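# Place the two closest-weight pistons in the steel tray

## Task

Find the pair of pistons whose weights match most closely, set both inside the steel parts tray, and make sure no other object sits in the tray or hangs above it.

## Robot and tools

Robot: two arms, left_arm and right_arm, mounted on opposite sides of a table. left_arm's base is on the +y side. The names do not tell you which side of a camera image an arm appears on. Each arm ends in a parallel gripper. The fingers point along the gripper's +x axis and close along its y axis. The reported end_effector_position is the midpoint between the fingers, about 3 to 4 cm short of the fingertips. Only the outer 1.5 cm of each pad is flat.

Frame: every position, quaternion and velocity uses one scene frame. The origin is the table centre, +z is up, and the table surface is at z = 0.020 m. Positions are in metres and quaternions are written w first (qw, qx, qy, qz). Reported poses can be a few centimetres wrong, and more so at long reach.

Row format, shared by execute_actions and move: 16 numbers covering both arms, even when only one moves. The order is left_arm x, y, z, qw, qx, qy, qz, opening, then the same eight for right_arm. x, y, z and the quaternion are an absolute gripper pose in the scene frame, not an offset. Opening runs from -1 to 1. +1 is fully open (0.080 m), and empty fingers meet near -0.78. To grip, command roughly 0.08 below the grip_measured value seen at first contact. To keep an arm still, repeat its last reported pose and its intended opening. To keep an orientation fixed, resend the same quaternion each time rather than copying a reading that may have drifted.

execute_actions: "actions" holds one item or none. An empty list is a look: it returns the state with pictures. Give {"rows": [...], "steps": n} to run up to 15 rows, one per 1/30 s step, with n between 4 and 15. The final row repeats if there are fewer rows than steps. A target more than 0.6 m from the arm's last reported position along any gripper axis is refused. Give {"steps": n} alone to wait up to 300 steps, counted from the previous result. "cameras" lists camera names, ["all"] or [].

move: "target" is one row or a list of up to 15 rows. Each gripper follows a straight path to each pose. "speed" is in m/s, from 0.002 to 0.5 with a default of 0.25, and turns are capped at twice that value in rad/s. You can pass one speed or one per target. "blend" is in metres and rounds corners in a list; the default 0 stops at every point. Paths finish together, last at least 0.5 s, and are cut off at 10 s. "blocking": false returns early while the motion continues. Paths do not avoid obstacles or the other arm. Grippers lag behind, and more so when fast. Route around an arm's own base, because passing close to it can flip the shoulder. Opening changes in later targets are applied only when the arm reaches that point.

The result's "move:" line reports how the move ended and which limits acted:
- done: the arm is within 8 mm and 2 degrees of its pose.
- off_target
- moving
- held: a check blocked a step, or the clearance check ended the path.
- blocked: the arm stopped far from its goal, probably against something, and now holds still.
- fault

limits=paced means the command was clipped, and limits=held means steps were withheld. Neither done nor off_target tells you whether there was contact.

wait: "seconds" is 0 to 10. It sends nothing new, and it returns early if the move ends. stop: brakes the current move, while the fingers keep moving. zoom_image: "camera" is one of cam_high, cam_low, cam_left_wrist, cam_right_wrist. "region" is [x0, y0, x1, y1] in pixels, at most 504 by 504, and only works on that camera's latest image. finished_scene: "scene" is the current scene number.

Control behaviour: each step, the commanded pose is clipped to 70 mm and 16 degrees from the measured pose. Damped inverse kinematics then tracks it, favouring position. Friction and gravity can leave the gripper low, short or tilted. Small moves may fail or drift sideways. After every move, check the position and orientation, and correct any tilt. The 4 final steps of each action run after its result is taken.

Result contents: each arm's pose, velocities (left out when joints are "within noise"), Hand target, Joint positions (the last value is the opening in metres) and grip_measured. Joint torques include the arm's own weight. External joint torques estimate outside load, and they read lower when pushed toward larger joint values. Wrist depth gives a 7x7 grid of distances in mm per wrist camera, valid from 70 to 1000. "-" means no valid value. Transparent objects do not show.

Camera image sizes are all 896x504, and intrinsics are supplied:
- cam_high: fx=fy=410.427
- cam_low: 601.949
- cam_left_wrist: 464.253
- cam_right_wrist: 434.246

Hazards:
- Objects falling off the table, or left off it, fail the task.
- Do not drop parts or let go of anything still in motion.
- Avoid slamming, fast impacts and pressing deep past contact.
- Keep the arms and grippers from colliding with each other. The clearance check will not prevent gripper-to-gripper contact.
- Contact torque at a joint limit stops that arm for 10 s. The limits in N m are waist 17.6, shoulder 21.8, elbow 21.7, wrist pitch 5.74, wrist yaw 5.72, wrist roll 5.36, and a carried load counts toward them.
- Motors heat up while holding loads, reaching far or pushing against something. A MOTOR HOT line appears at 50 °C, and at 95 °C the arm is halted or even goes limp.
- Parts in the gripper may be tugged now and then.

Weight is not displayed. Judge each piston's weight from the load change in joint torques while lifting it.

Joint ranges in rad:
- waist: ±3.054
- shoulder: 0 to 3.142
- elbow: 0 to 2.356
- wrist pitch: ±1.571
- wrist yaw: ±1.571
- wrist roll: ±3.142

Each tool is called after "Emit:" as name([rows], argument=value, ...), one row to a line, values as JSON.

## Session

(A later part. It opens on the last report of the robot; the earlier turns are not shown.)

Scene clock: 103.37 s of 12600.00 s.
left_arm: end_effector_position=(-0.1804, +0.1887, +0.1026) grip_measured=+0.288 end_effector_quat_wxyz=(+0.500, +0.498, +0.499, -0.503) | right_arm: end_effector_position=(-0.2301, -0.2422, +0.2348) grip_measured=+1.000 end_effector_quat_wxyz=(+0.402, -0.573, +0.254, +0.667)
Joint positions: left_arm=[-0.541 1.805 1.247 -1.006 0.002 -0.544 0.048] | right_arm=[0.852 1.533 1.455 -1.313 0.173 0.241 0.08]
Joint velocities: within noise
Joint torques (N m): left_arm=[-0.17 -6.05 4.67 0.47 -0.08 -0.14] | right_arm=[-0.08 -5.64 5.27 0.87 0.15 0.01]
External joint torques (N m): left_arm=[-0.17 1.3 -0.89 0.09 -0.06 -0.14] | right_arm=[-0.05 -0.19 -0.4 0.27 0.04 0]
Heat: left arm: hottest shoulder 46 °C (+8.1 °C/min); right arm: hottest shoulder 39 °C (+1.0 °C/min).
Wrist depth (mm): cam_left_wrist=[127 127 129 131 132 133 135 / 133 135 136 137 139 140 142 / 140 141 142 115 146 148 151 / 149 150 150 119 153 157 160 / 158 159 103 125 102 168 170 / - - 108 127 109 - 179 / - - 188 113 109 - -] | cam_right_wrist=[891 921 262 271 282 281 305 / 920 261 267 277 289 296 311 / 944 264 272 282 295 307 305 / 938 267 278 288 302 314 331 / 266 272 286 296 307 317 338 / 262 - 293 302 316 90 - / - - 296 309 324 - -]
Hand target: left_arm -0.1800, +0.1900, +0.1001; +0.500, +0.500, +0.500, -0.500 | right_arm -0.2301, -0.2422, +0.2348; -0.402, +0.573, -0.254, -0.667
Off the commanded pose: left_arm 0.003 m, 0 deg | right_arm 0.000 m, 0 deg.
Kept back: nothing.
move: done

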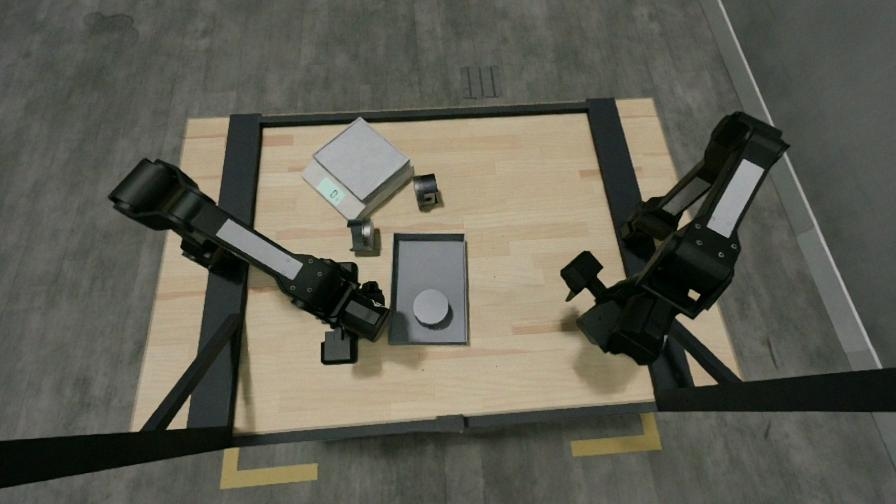

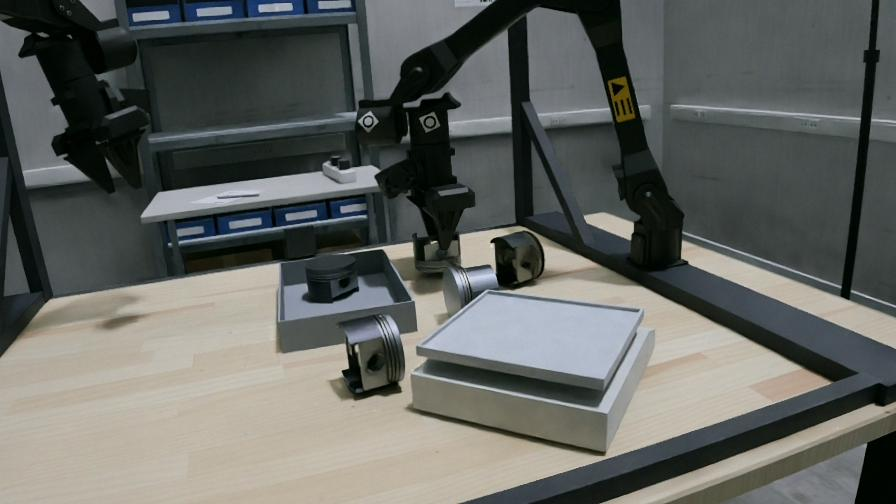

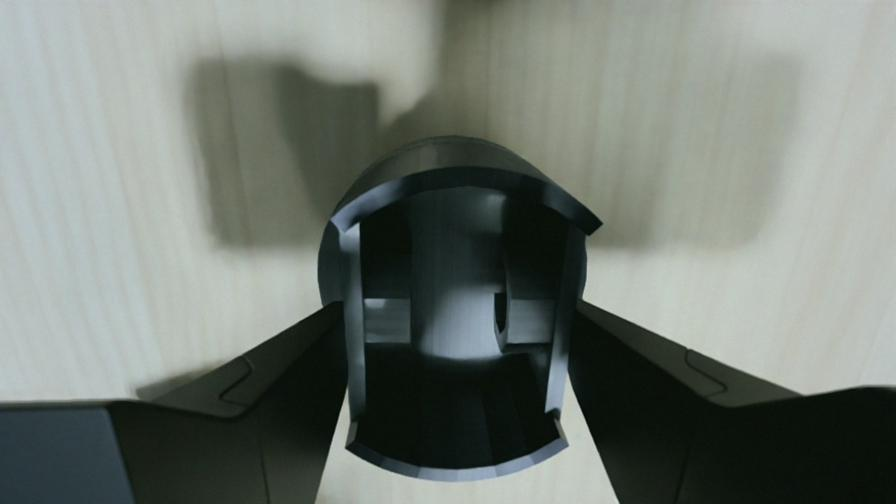

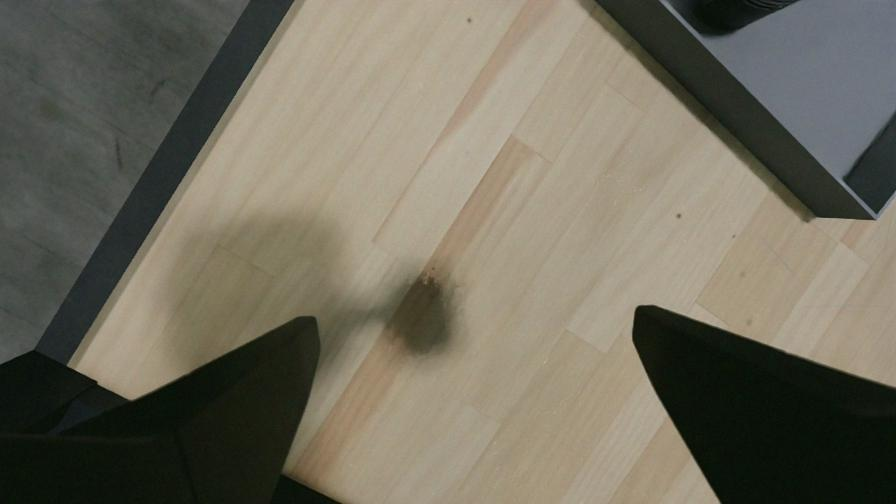

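Emit:
move([
  [-0.18, 0.19, 0.0825, 0.5, 0.5, 0.5, -0.5, 0.2, -0.2301, -0.2422, 0.2348, 0.402, -0.573, 0.254, 0.667, 1],
  [-0.18, 0.19, 0.0825, 0.5, 0.5, 0.5, -0.5, 0.75, -0.2301, -0.2422, 0.2348, 0.402, -0.573, 0.254, 0.667, 1],
  [-0.18, 0.19, 0.17, 0.5, 0.5, 0.5, -0.5, 0.75, -0.2301, -0.2422, 0.2348, 0.402, -0.573, 0.254, 0.667, 1],
  [0.12, 0.003, 0.17, 0.5456, 0.4498, 0.5456, -0.4498, 0.8, -0.2301, -0.2422, 0.2348, 0.402, -0.573, 0.254, 0.667, 1],
], speed=[0.06,0.1,0.15,0.28], blend=[0,0,0.03,0])

Scene clock: 107.93 s of 12600.00 s.
left_arm: end_effector_position=(+0.1205, +0.0061, +0.1741) grip_measured=+0.797 end_effector_quat_wxyz=(+0.583, +0.422, +0.510, -0.472) | right_arm: end_effector_position=(-0.2301, -0.2422, +0.2348) grip_measured=+1.000 end_effector_quat_wxyz=(+0.402, -0.573, +0.254, +0.667)
Joint positions: left_arm=[0.288 2.344 2.34 -1.441 0 0.084 0.071] | right_arm=[0.852 1.533 1.455 -1.313 0.173 0.241 0.08]
Joint velocities: within noise
Joint torques (N m): left_arm=[-0.32 -8.56 6.6 0.65 -0.01 0.15] | right_arm=[-0.06 -5.83 5.25 0.87 0.12 0.02]
External joint torques (N m): left_arm=[-0.39 2.61 0.81 0.07 0 0.15] | right_arm=[-0.09 -0.41 -0.42 0.27 0.01 0.02]
Heat: left arm: hottest shoulder 46 °C (+8.0 °C/min); right arm: hottest shoulder 39 °C (+0.0 °C/min).
Wrist depth (mm): cam_left_wrist=[195 196 198 200 201 204 207 / 200 203 205 207 209 211 214 / 209 210 212 214 218 216 220 / 217 219 221 155 226 223 230 / 225 226 203 158 233 233 239 / - - 197 243 247 - - / - - 181 250 258 - -] | cam_right_wrist=[899 937 261 271 282 279 301 / 923 261 267 277 290 296 312 / 944 264 273 284 294 307 304 / 940 267 276 290 303 315 329 / 264 271 284 297 306 317 338 / 263 - 292 301 315 90 - / - - 296 309 322 - -]
Hand target: left_arm +0.1198, +0.0037, +0.1695; +0.580, +0.425, +0.510, -0.473 | right_arm -0.2301, -0.2422, +0.2348; -0.402, +0.573, -0.254, -0.667
Off the commanded pose: left_arm 0.005 m, 7 deg | right_arm 0.000 m, 0 deg.
joint sent to its limit (left arm) — joint 3 (elbow), upper limit, where the elbow is as straight as it goes.
Kept back: nothing.
move: off_target (left_arm); target 4's new opening was sent with left_arm's hand 0.005 m and 7 deg from that target

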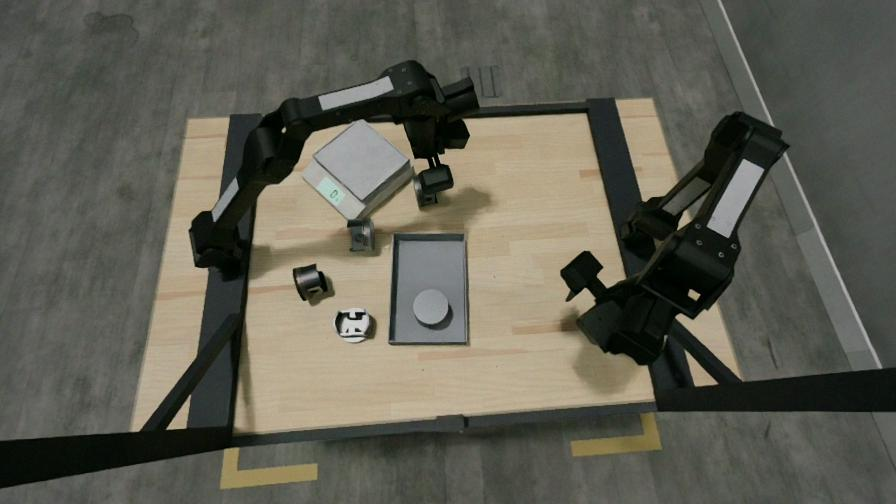

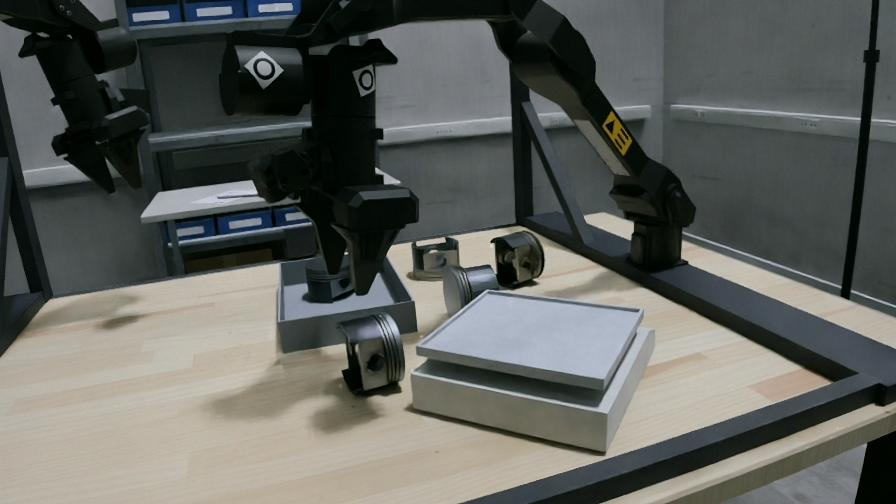

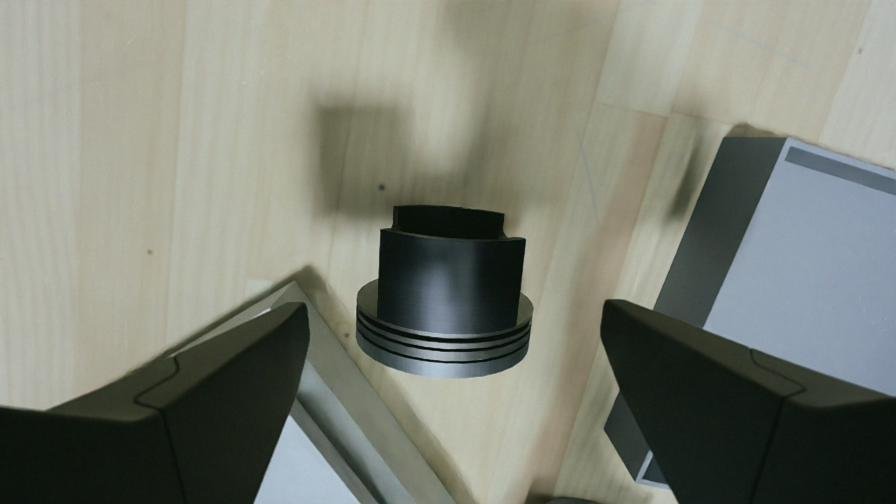

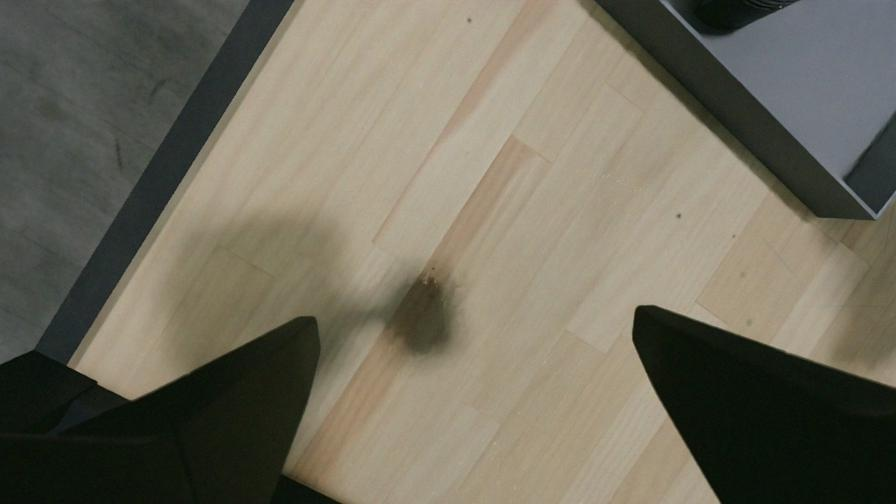

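Emit:
move([
  [0.12, 0.003, 0.125, 0.5456, 0.4498, 0.5456, -0.4498, 0.8, -0.2301, -0.2422, 0.2348, 0.402, -0.573, 0.254, 0.667, 1],
], speed=[0.12], cameras=["cam_left_wrist"])

Scene clock: 109.03 s of 12600.00 s.
left_arm: end_effector_position=(+0.1208, +0.0050, +0.1293) grip_measured=+0.797 end_effector_quat_wxyz=(+0.555, +0.442, +0.539, -0.454) | right_arm: end_effector_position=(-0.2301, -0.2422, +0.2348) grip_measured=+1.000 end_effector_quat_wxyz=(+0.402, -0.573, +0.254, +0.667)
Joint positions: left_arm=[0.288 2.443 2.343 -1.442 0 0.084 0.071] | right_arm=[0.852 1.533 1.455 -1.313 0.173 0.241 0.08]
Joint velocities: within noise
Joint torques (N m): left_arm=[-0.31 -9.22 6.24 0.5 -0.01 0.15] | right_arm=[0.07 -5.65 5.26 0.89 0.13 0.02]
External joint torques (N m): left_arm=[-0.33 2.5 0.47 0.1 0 0.15] | right_arm=[0.07 -0.24 -0.43 0.28 0.02 0.02]
Heat: left arm: hottest shoulder 46 °C (+8.1 °C/min); right arm: hottest shoulder 39 °C (+0.0 °C/min).
Wrist depth (mm): cam_left_wrist=[147 148 149 151 153 155 157 / 154 156 157 159 161 163 163 / 161 163 166 167 170 172 151 / 171 173 174 167 178 181 157 / 180 179 115 108 118 181 193 / - - 125 114 138 - - / - - 162 213 216 - -] | cam_right_wrist=[900 916 262 272 281 280 303 / 924 261 266 278 289 296 312 / 934 263 272 283 296 308 304 / 953 266 278 290 303 315 330 / 265 271 286 297 306 318 338 / 262 - 293 302 315 90 - / - - 297 310 322 - -]
Hand target: left_arm +0.1199, +0.0035, +0.1248; +0.552, +0.445, +0.539, -0.454 | right_arm -0.2301, -0.2422, +0.2348; -0.402, +0.573, -0.254, -0.667
Off the commanded pose: left_arm 0.005 m, 2 deg | right_arm 0.000 m, 0 deg.
joint sent to its limit (left arm) — joint 3 (elbow), upper limit, where the elbow is as straight as it goes.
Kept back: nothing.
move: done
Images, in order (width x height): cam_left_wrist 896x504.

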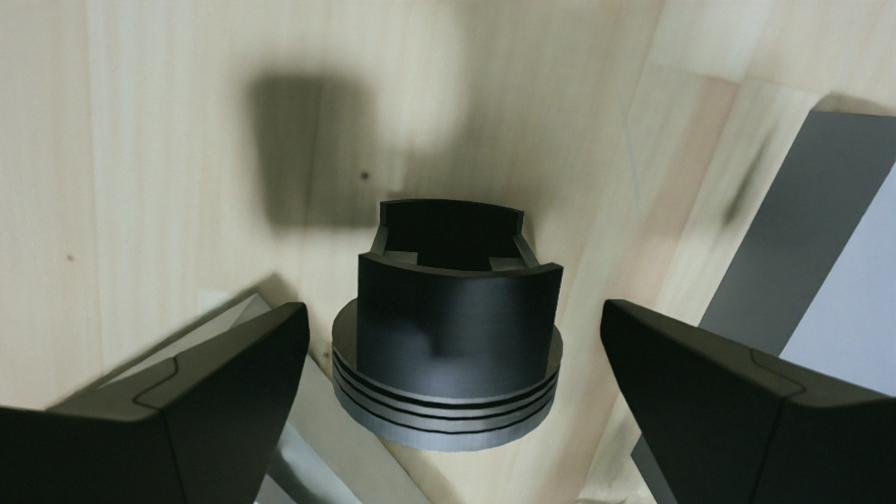

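Emit:
move([
  [0.12, 0.003, 0.0785, 0.5456, 0.4498, 0.5456, -0.4498, 0.8, -0.2301, -0.2422, 0.2348, 0.402, -0.573, 0.254, 0.667, 1],
  [0.12, 0.003, 0.0785, 0.5456, 0.4498, 0.5456, -0.4498, 0.2, -0.2301, -0.2422, 0.2348, 0.402, -0.573, 0.254, 0.667, 1],
  [0.118, 0.008, 0.125, 0.5456, 0.4498, 0.5456, -0.4498, 0.2, -0.2301, -0.2422, 0.2348, 0.402, -0.573, 0.254, 0.667, 1],
  [0.03, 0.035, 0.165, 0.5456, 0.4498, 0.5456, -0.4498, 0.2, -0.2301, -0.2422, 0.2348, 0.402, -0.573, 0.254, 0.667, 1],
  [-0.055, 0.028, 0.155, 0.5, 0.5, 0.5, -0.5, 0.2, -0.2301, -0.2422, 0.2348, 0.402, -0.573, 0.254, 0.667, 1],
  [-0.055, 0.028, 0.11, 0.5, 0.5, 0.5, -0.5, 0.2, -0.2301, -0.2422, 0.2348, 0.402, -0.573, 0.254, 0.667, 1],
], speed=[0.1,0.1,0.12,0.15,0.15,0.12], blend=[0,0,0,0.01,0.01,0])

Scene clock: 113.20 s of 12600.00 s.
left_arm: end_effector_position=(-0.0563, +0.0267, +0.1136) grip_measured=+0.291 end_effector_quat_wxyz=(+0.500, +0.499, +0.496, -0.505) | right_arm: end_effector_position=(-0.2301, -0.2422, +0.2348) grip_measured=+1.000 end_effector_quat_wxyz=(+0.402, -0.573, +0.254, +0.667)
Joint positions: left_arm=[-0.094 2.249 1.944 -1.256 0.001 -0.093 0.048] | right_arm=[0.852 1.533 1.455 -1.313 0.173 0.241 0.08]
Joint velocities: within noise
Joint torques (N m): left_arm=[0.17 -9.26 4.88 0.43 -0.04 -0.13] | right_arm=[0.02 -5.67 5.17 0.9 0.12 0.02]
External joint torques (N m): left_arm=[0.17 1.48 -0.94 0.05 -0.03 -0.13] | right_arm=[0.03 -0.26 -0.54 0.28 0 0.01]
Heat: left arm: hottest shoulder 47 °C (+8.1 °C/min); right arm: hottest shoulder 39 °C (+0.0 °C/min).
Wrist depth (mm): cam_left_wrist=[133 121 132 135 136 138 139 / 140 137 140 142 143 145 145 / 148 145 148 150 151 145 105 / 155 155 156 130 159 148 111 / 165 164 109 133 127 125 118 / - - - 126 - - - / - - - - - - -] | cam_right_wrist=[904 927 261 271 281 280 302 / 926 260 267 276 288 295 311 / 918 263 274 284 295 309 304 / 949 269 278 288 302 316 330 / 265 271 285 296 307 316 339 / 263 - 291 303 314 90 - / - - 295 310 324 - -]
Hand target: left_arm -0.0549, +0.0280, +0.1101; +0.500, +0.500, +0.500, -0.500 | right_arm -0.2301, -0.2422, +0.2348; -0.402, +0.573, -0.254, -0.667
Off the commanded pose: left_arm 0.004 m, 1 deg | right_arm 0.000 m, 0 deg.
Kept back: nothing.
move: done; target 2's new opening was sent with left_arm's hand 0.009 m and 1 deg from that target

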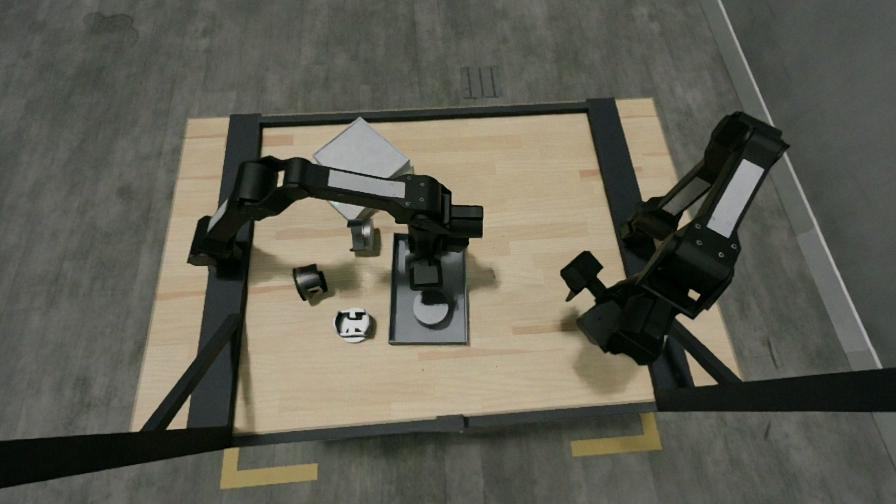

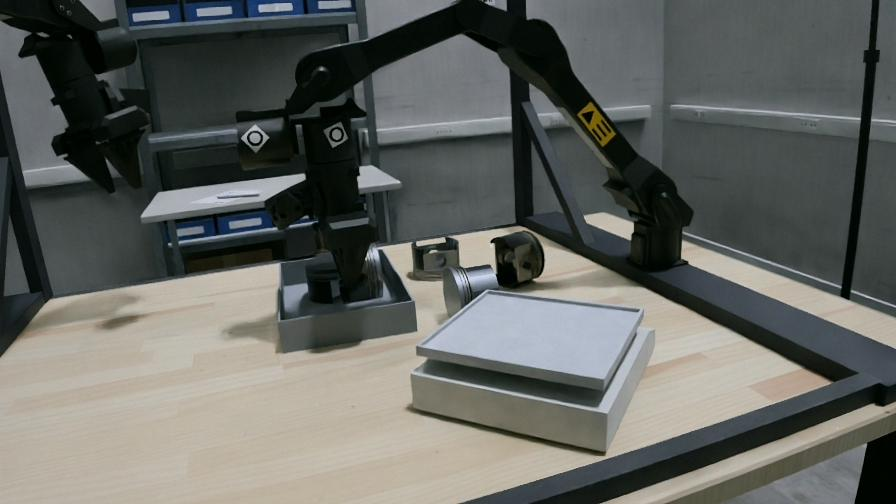

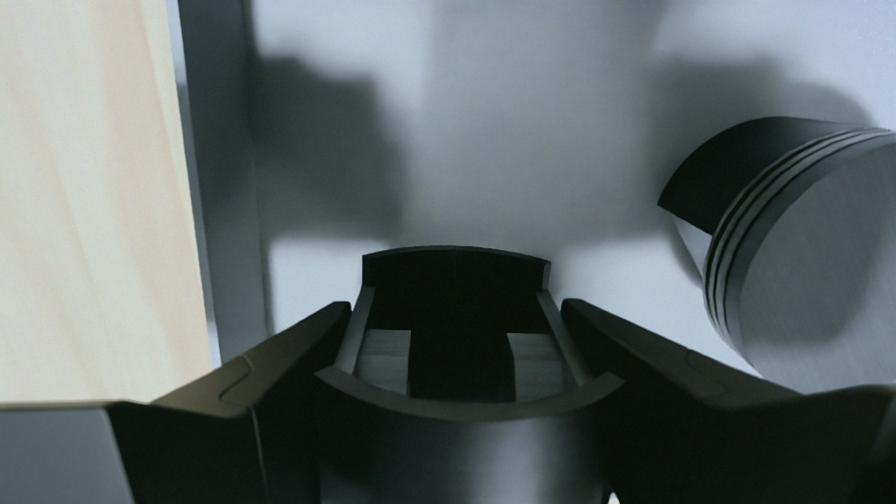

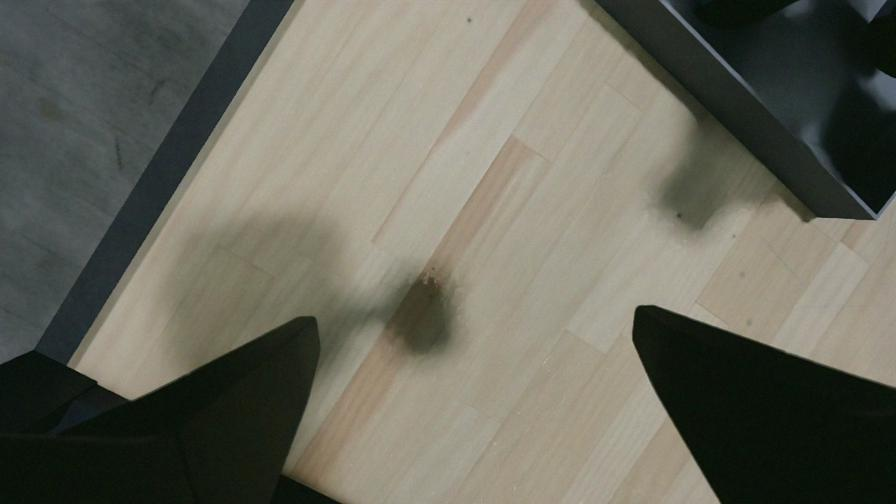

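Emit:
move([
  [-0.055, 0.028, 0.09, 0.5, 0.5, 0.5, -0.5, 0.2, -0.2301, -0.2422, 0.2348, 0.402, -0.573, 0.254, 0.667, 1],
  [-0.055, 0.028, 0.0805, 0.5, 0.5, 0.5, -0.5, 0.2, -0.2301, -0.2422, 0.2348, 0.402, -0.573, 0.254, 0.667, 1],
], speed=[0.1,0.04], cameras=["cam_low"])

Emit:
zoom_image(camera="cam_low", region=[260, 200, 460, 400])

Emit:
move([
  [-0.055, 0.028, 0.082, 0.5, 0.5, 0.5, -0.5, 0.65, -0.2301, -0.2422, 0.2348, 0.402, -0.573, 0.254, 0.667, 1],
  [-0.055, 0.03, 0.17, 0.5, 0.5, 0.5, -0.5, 0.65, -0.2301, -0.2422, 0.2348, 0.402, -0.573, 0.254, 0.667, 1],
  [-0.01, 0.2, 0.22, 0.5, 0.5, 0.5, -0.5, 0.65, -0.2301, -0.2422, 0.2348, 0.402, -0.573, 0.254, 0.667, 1],
], speed=[0.1,0.15,0.25], blend=[0,0.03,0])

Emit:
zoom_image(camera="cam_high", region=[280, 180, 500, 370])

Scene clock: 114.13 s of 12600.00 s.
left_arm: end_effector_position=(-0.0564, +0.0257, +0.0877) grip_measured=+0.291 end_effector_quat_wxyz=(+0.502, +0.497, +0.495, -0.506) | right_arm: end_effector_position=(-0.2301, -0.2422, +0.2348) grip_measured=+1.000 end_effector_quat_wxyz=(+0.402, -0.573, +0.254, +0.667)
Joint positions: left_arm=[-0.094 2.261 1.86 -1.153 0.001 -0.093 0.048] | right_arm=[0.852 1.533 1.455 -1.313 0.173 0.241 0.08]
Joint velocities: within noise
Joint torques (N m): left_arm=[0.19 -8.59 4.2 0.69 -0.04 -0.13] | right_arm=[-0.1 -5.69 5.3 0.92 0.14 -0.02]
External joint torques (N m): left_arm=[0.19 2.03 -1.5 0.29 -0.03 -0.13] | right_arm=[-0.1 -0.28 -0.4 0.3 0.03 -0.03]
Heat: left arm: hottest shoulder 47 °C (+7.1 °C/min); right arm: hottest shoulder 39 °C (+0.0 °C/min).
Wrist depth (mm): cam_left_wrist=[- - 112 112 113 116 117 / - 116 118 118 120 122 122 / - 106 123 126 126 127 106 / - 118 130 129 133 132 89 / 138 110 109 133 127 143 - / 144 - - 126 91 - - / - - - - - - -] | cam_right_wrist=[897 919 263 271 283 280 302 / 922 262 266 277 288 295 311 / 952 263 274 284 294 307 303 / 955 268 277 288 303 315 330 / 266 271 285 296 308 318 340 / 262 - 292 304 315 90 - / - - 297 310 323 - -]
Hand target: left_arm -0.0549, +0.0280, +0.0805; +0.500, +0.500, +0.500, -0.500 | right_arm -0.2301, -0.2422, +0.2348; -0.402, +0.573, -0.254, -0.667
Off the commanded pose: left_arm 0.008 m, 1 deg | right_arm 0.000 m, 0 deg.
Kept back: nothing.
move: done
Images, in order (width x height): cam_low 896x504.

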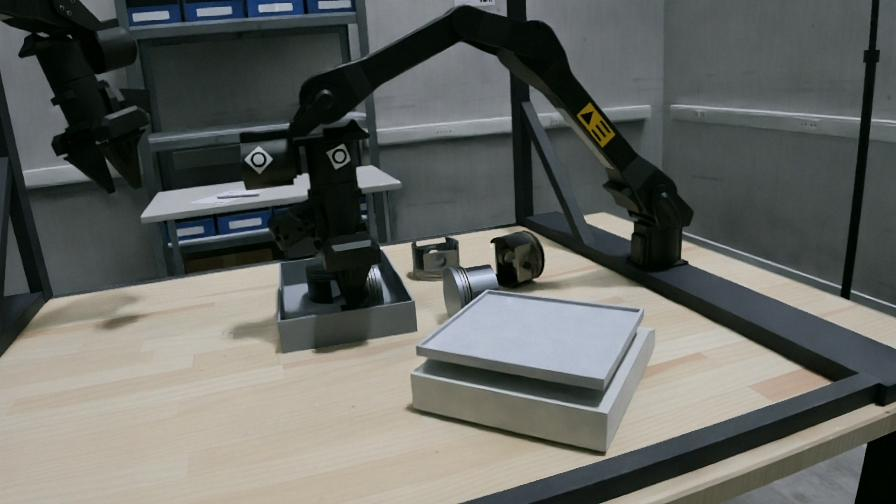

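Scaled by 2.520.

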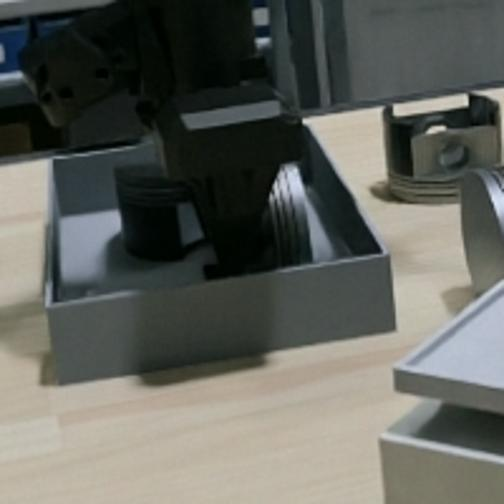

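Scene clock: 116.63 s of 12600.00 s.
left_arm: end_effector_position=(-0.0112, +0.1972, +0.2211) grip_measured=+0.647 end_effector_quat_wxyz=(+0.501, +0.498, +0.499, -0.502) | right_arm: end_effector_position=(-0.2301, -0.2422, +0.2348) grip_measured=+1.000 end_effector_quat_wxyz=(+0.402, -0.573, +0.254, +0.667)
Joint positions: left_arm=[0.011 1.554 1.444 -1.455 0.001 0.005 0.064] | right_arm=[0.852 1.533 1.455 -1.313 0.173 0.241 0.08]
Joint velocities: within noise
Joint torques (N m): left_arm=[0.26 -5.61 4.32 0.31 -0.02 0.15] | right_arm=[0.04 -5.74 5 0.93 0.12 0.01]
External joint torques (N m): left_arm=[0.25 0.01 -1.41 -0.04 -0.02 0.14] | right_arm=[0.05 -0.33 -0.71 0.3 0 0]
Heat: left arm: hottest shoulder 47 °C (+6.0 °C/min); right arm: hottest shoulder 39 °C (+0.0 °C/min).
Wrist depth (mm): cam_left_wrist=[180 230 238 239 243 247 248 / 187 205 188 248 256 254 255 / 197 222 233 268 270 258 272 / 213 241 279 284 284 291 294 / 249 264 290 301 255 305 315 / - - 315 322 322 - 329 / - - 333 338 339 - -] | cam_right_wrist=[908 930 261 272 281 279 302 / 912 260 265 277 289 296 311 / 932 262 273 283 295 306 305 / 947 267 279 289 302 315 330 / 265 270 284 294 305 317 338 / 263 - 291 302 314 90 - / - - 298 310 324 - -]
Hand target: left_arm -0.0100, +0.2000, +0.2200; +0.500, +0.500, +0.500, -0.500 | right_arm -0.2301, -0.2422, +0.2348; -0.402, +0.573, -0.254, -0.667
Off the commanded pose: left_arm 0.003 m, 0 deg | right_arm 0.000 m, 0 deg.
Kept back: nothing.
move: done

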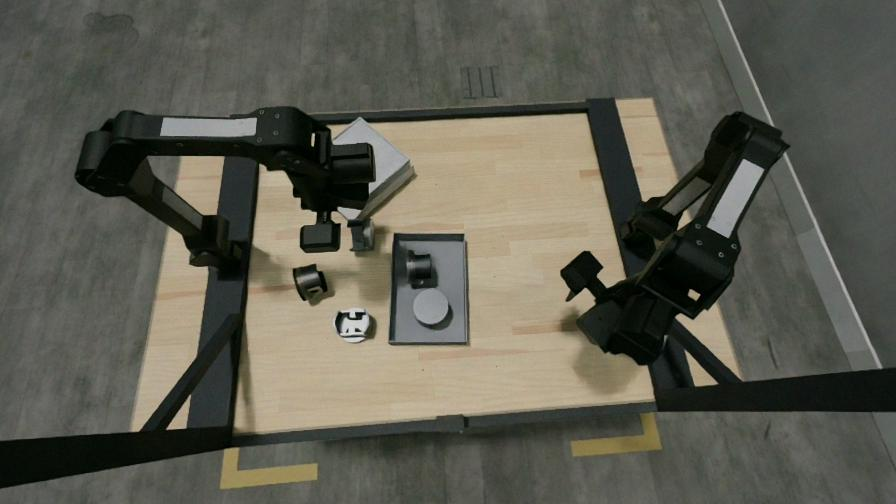

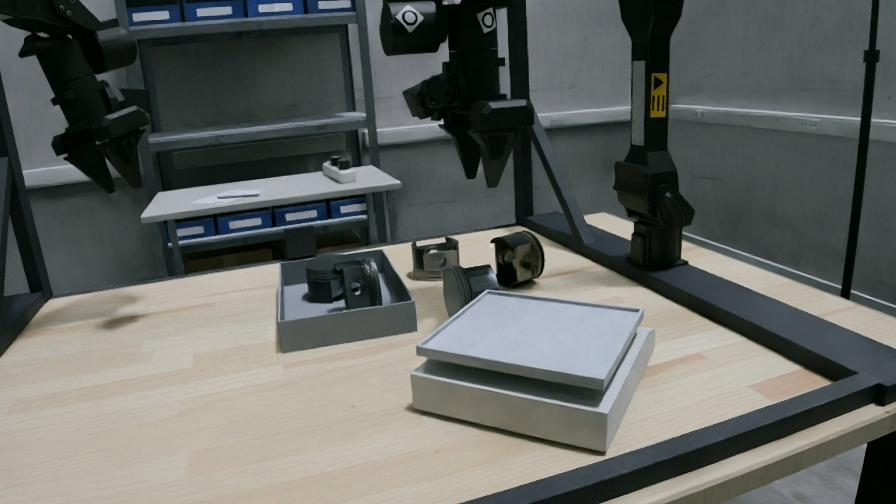

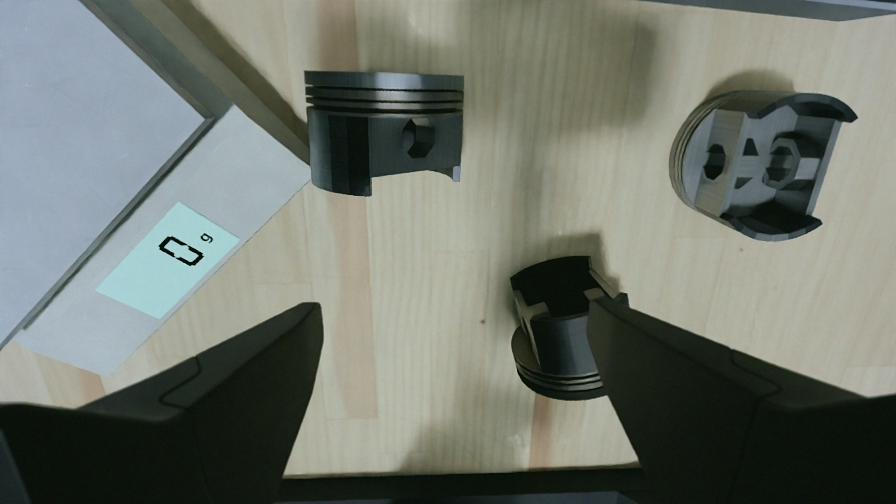

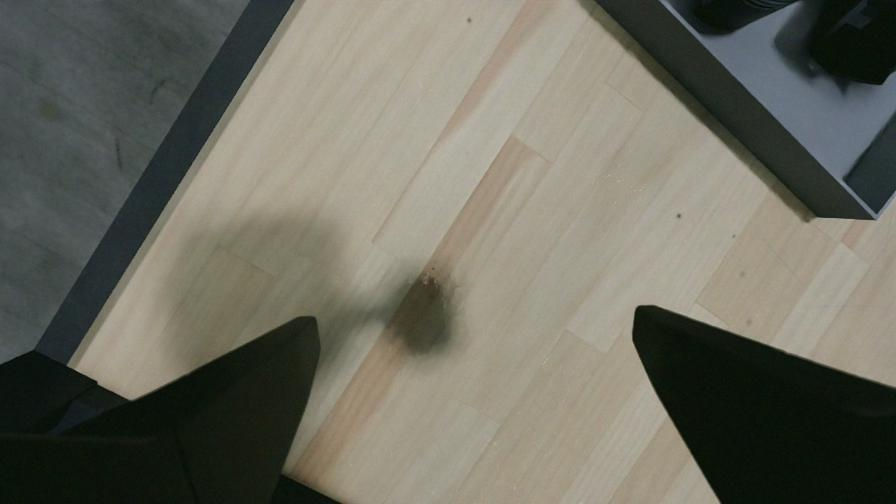

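Scaled by 2.291.

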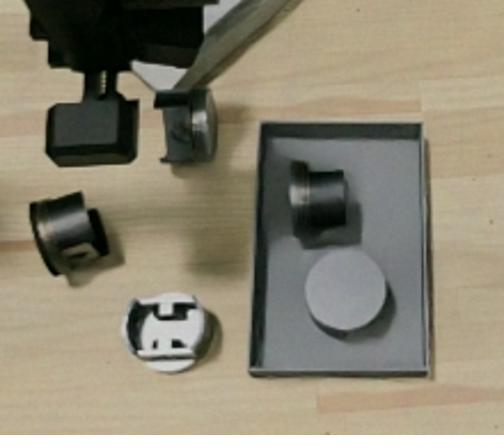

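Emit:
finished_scene(scene=1)

The scene is finished: the task was done.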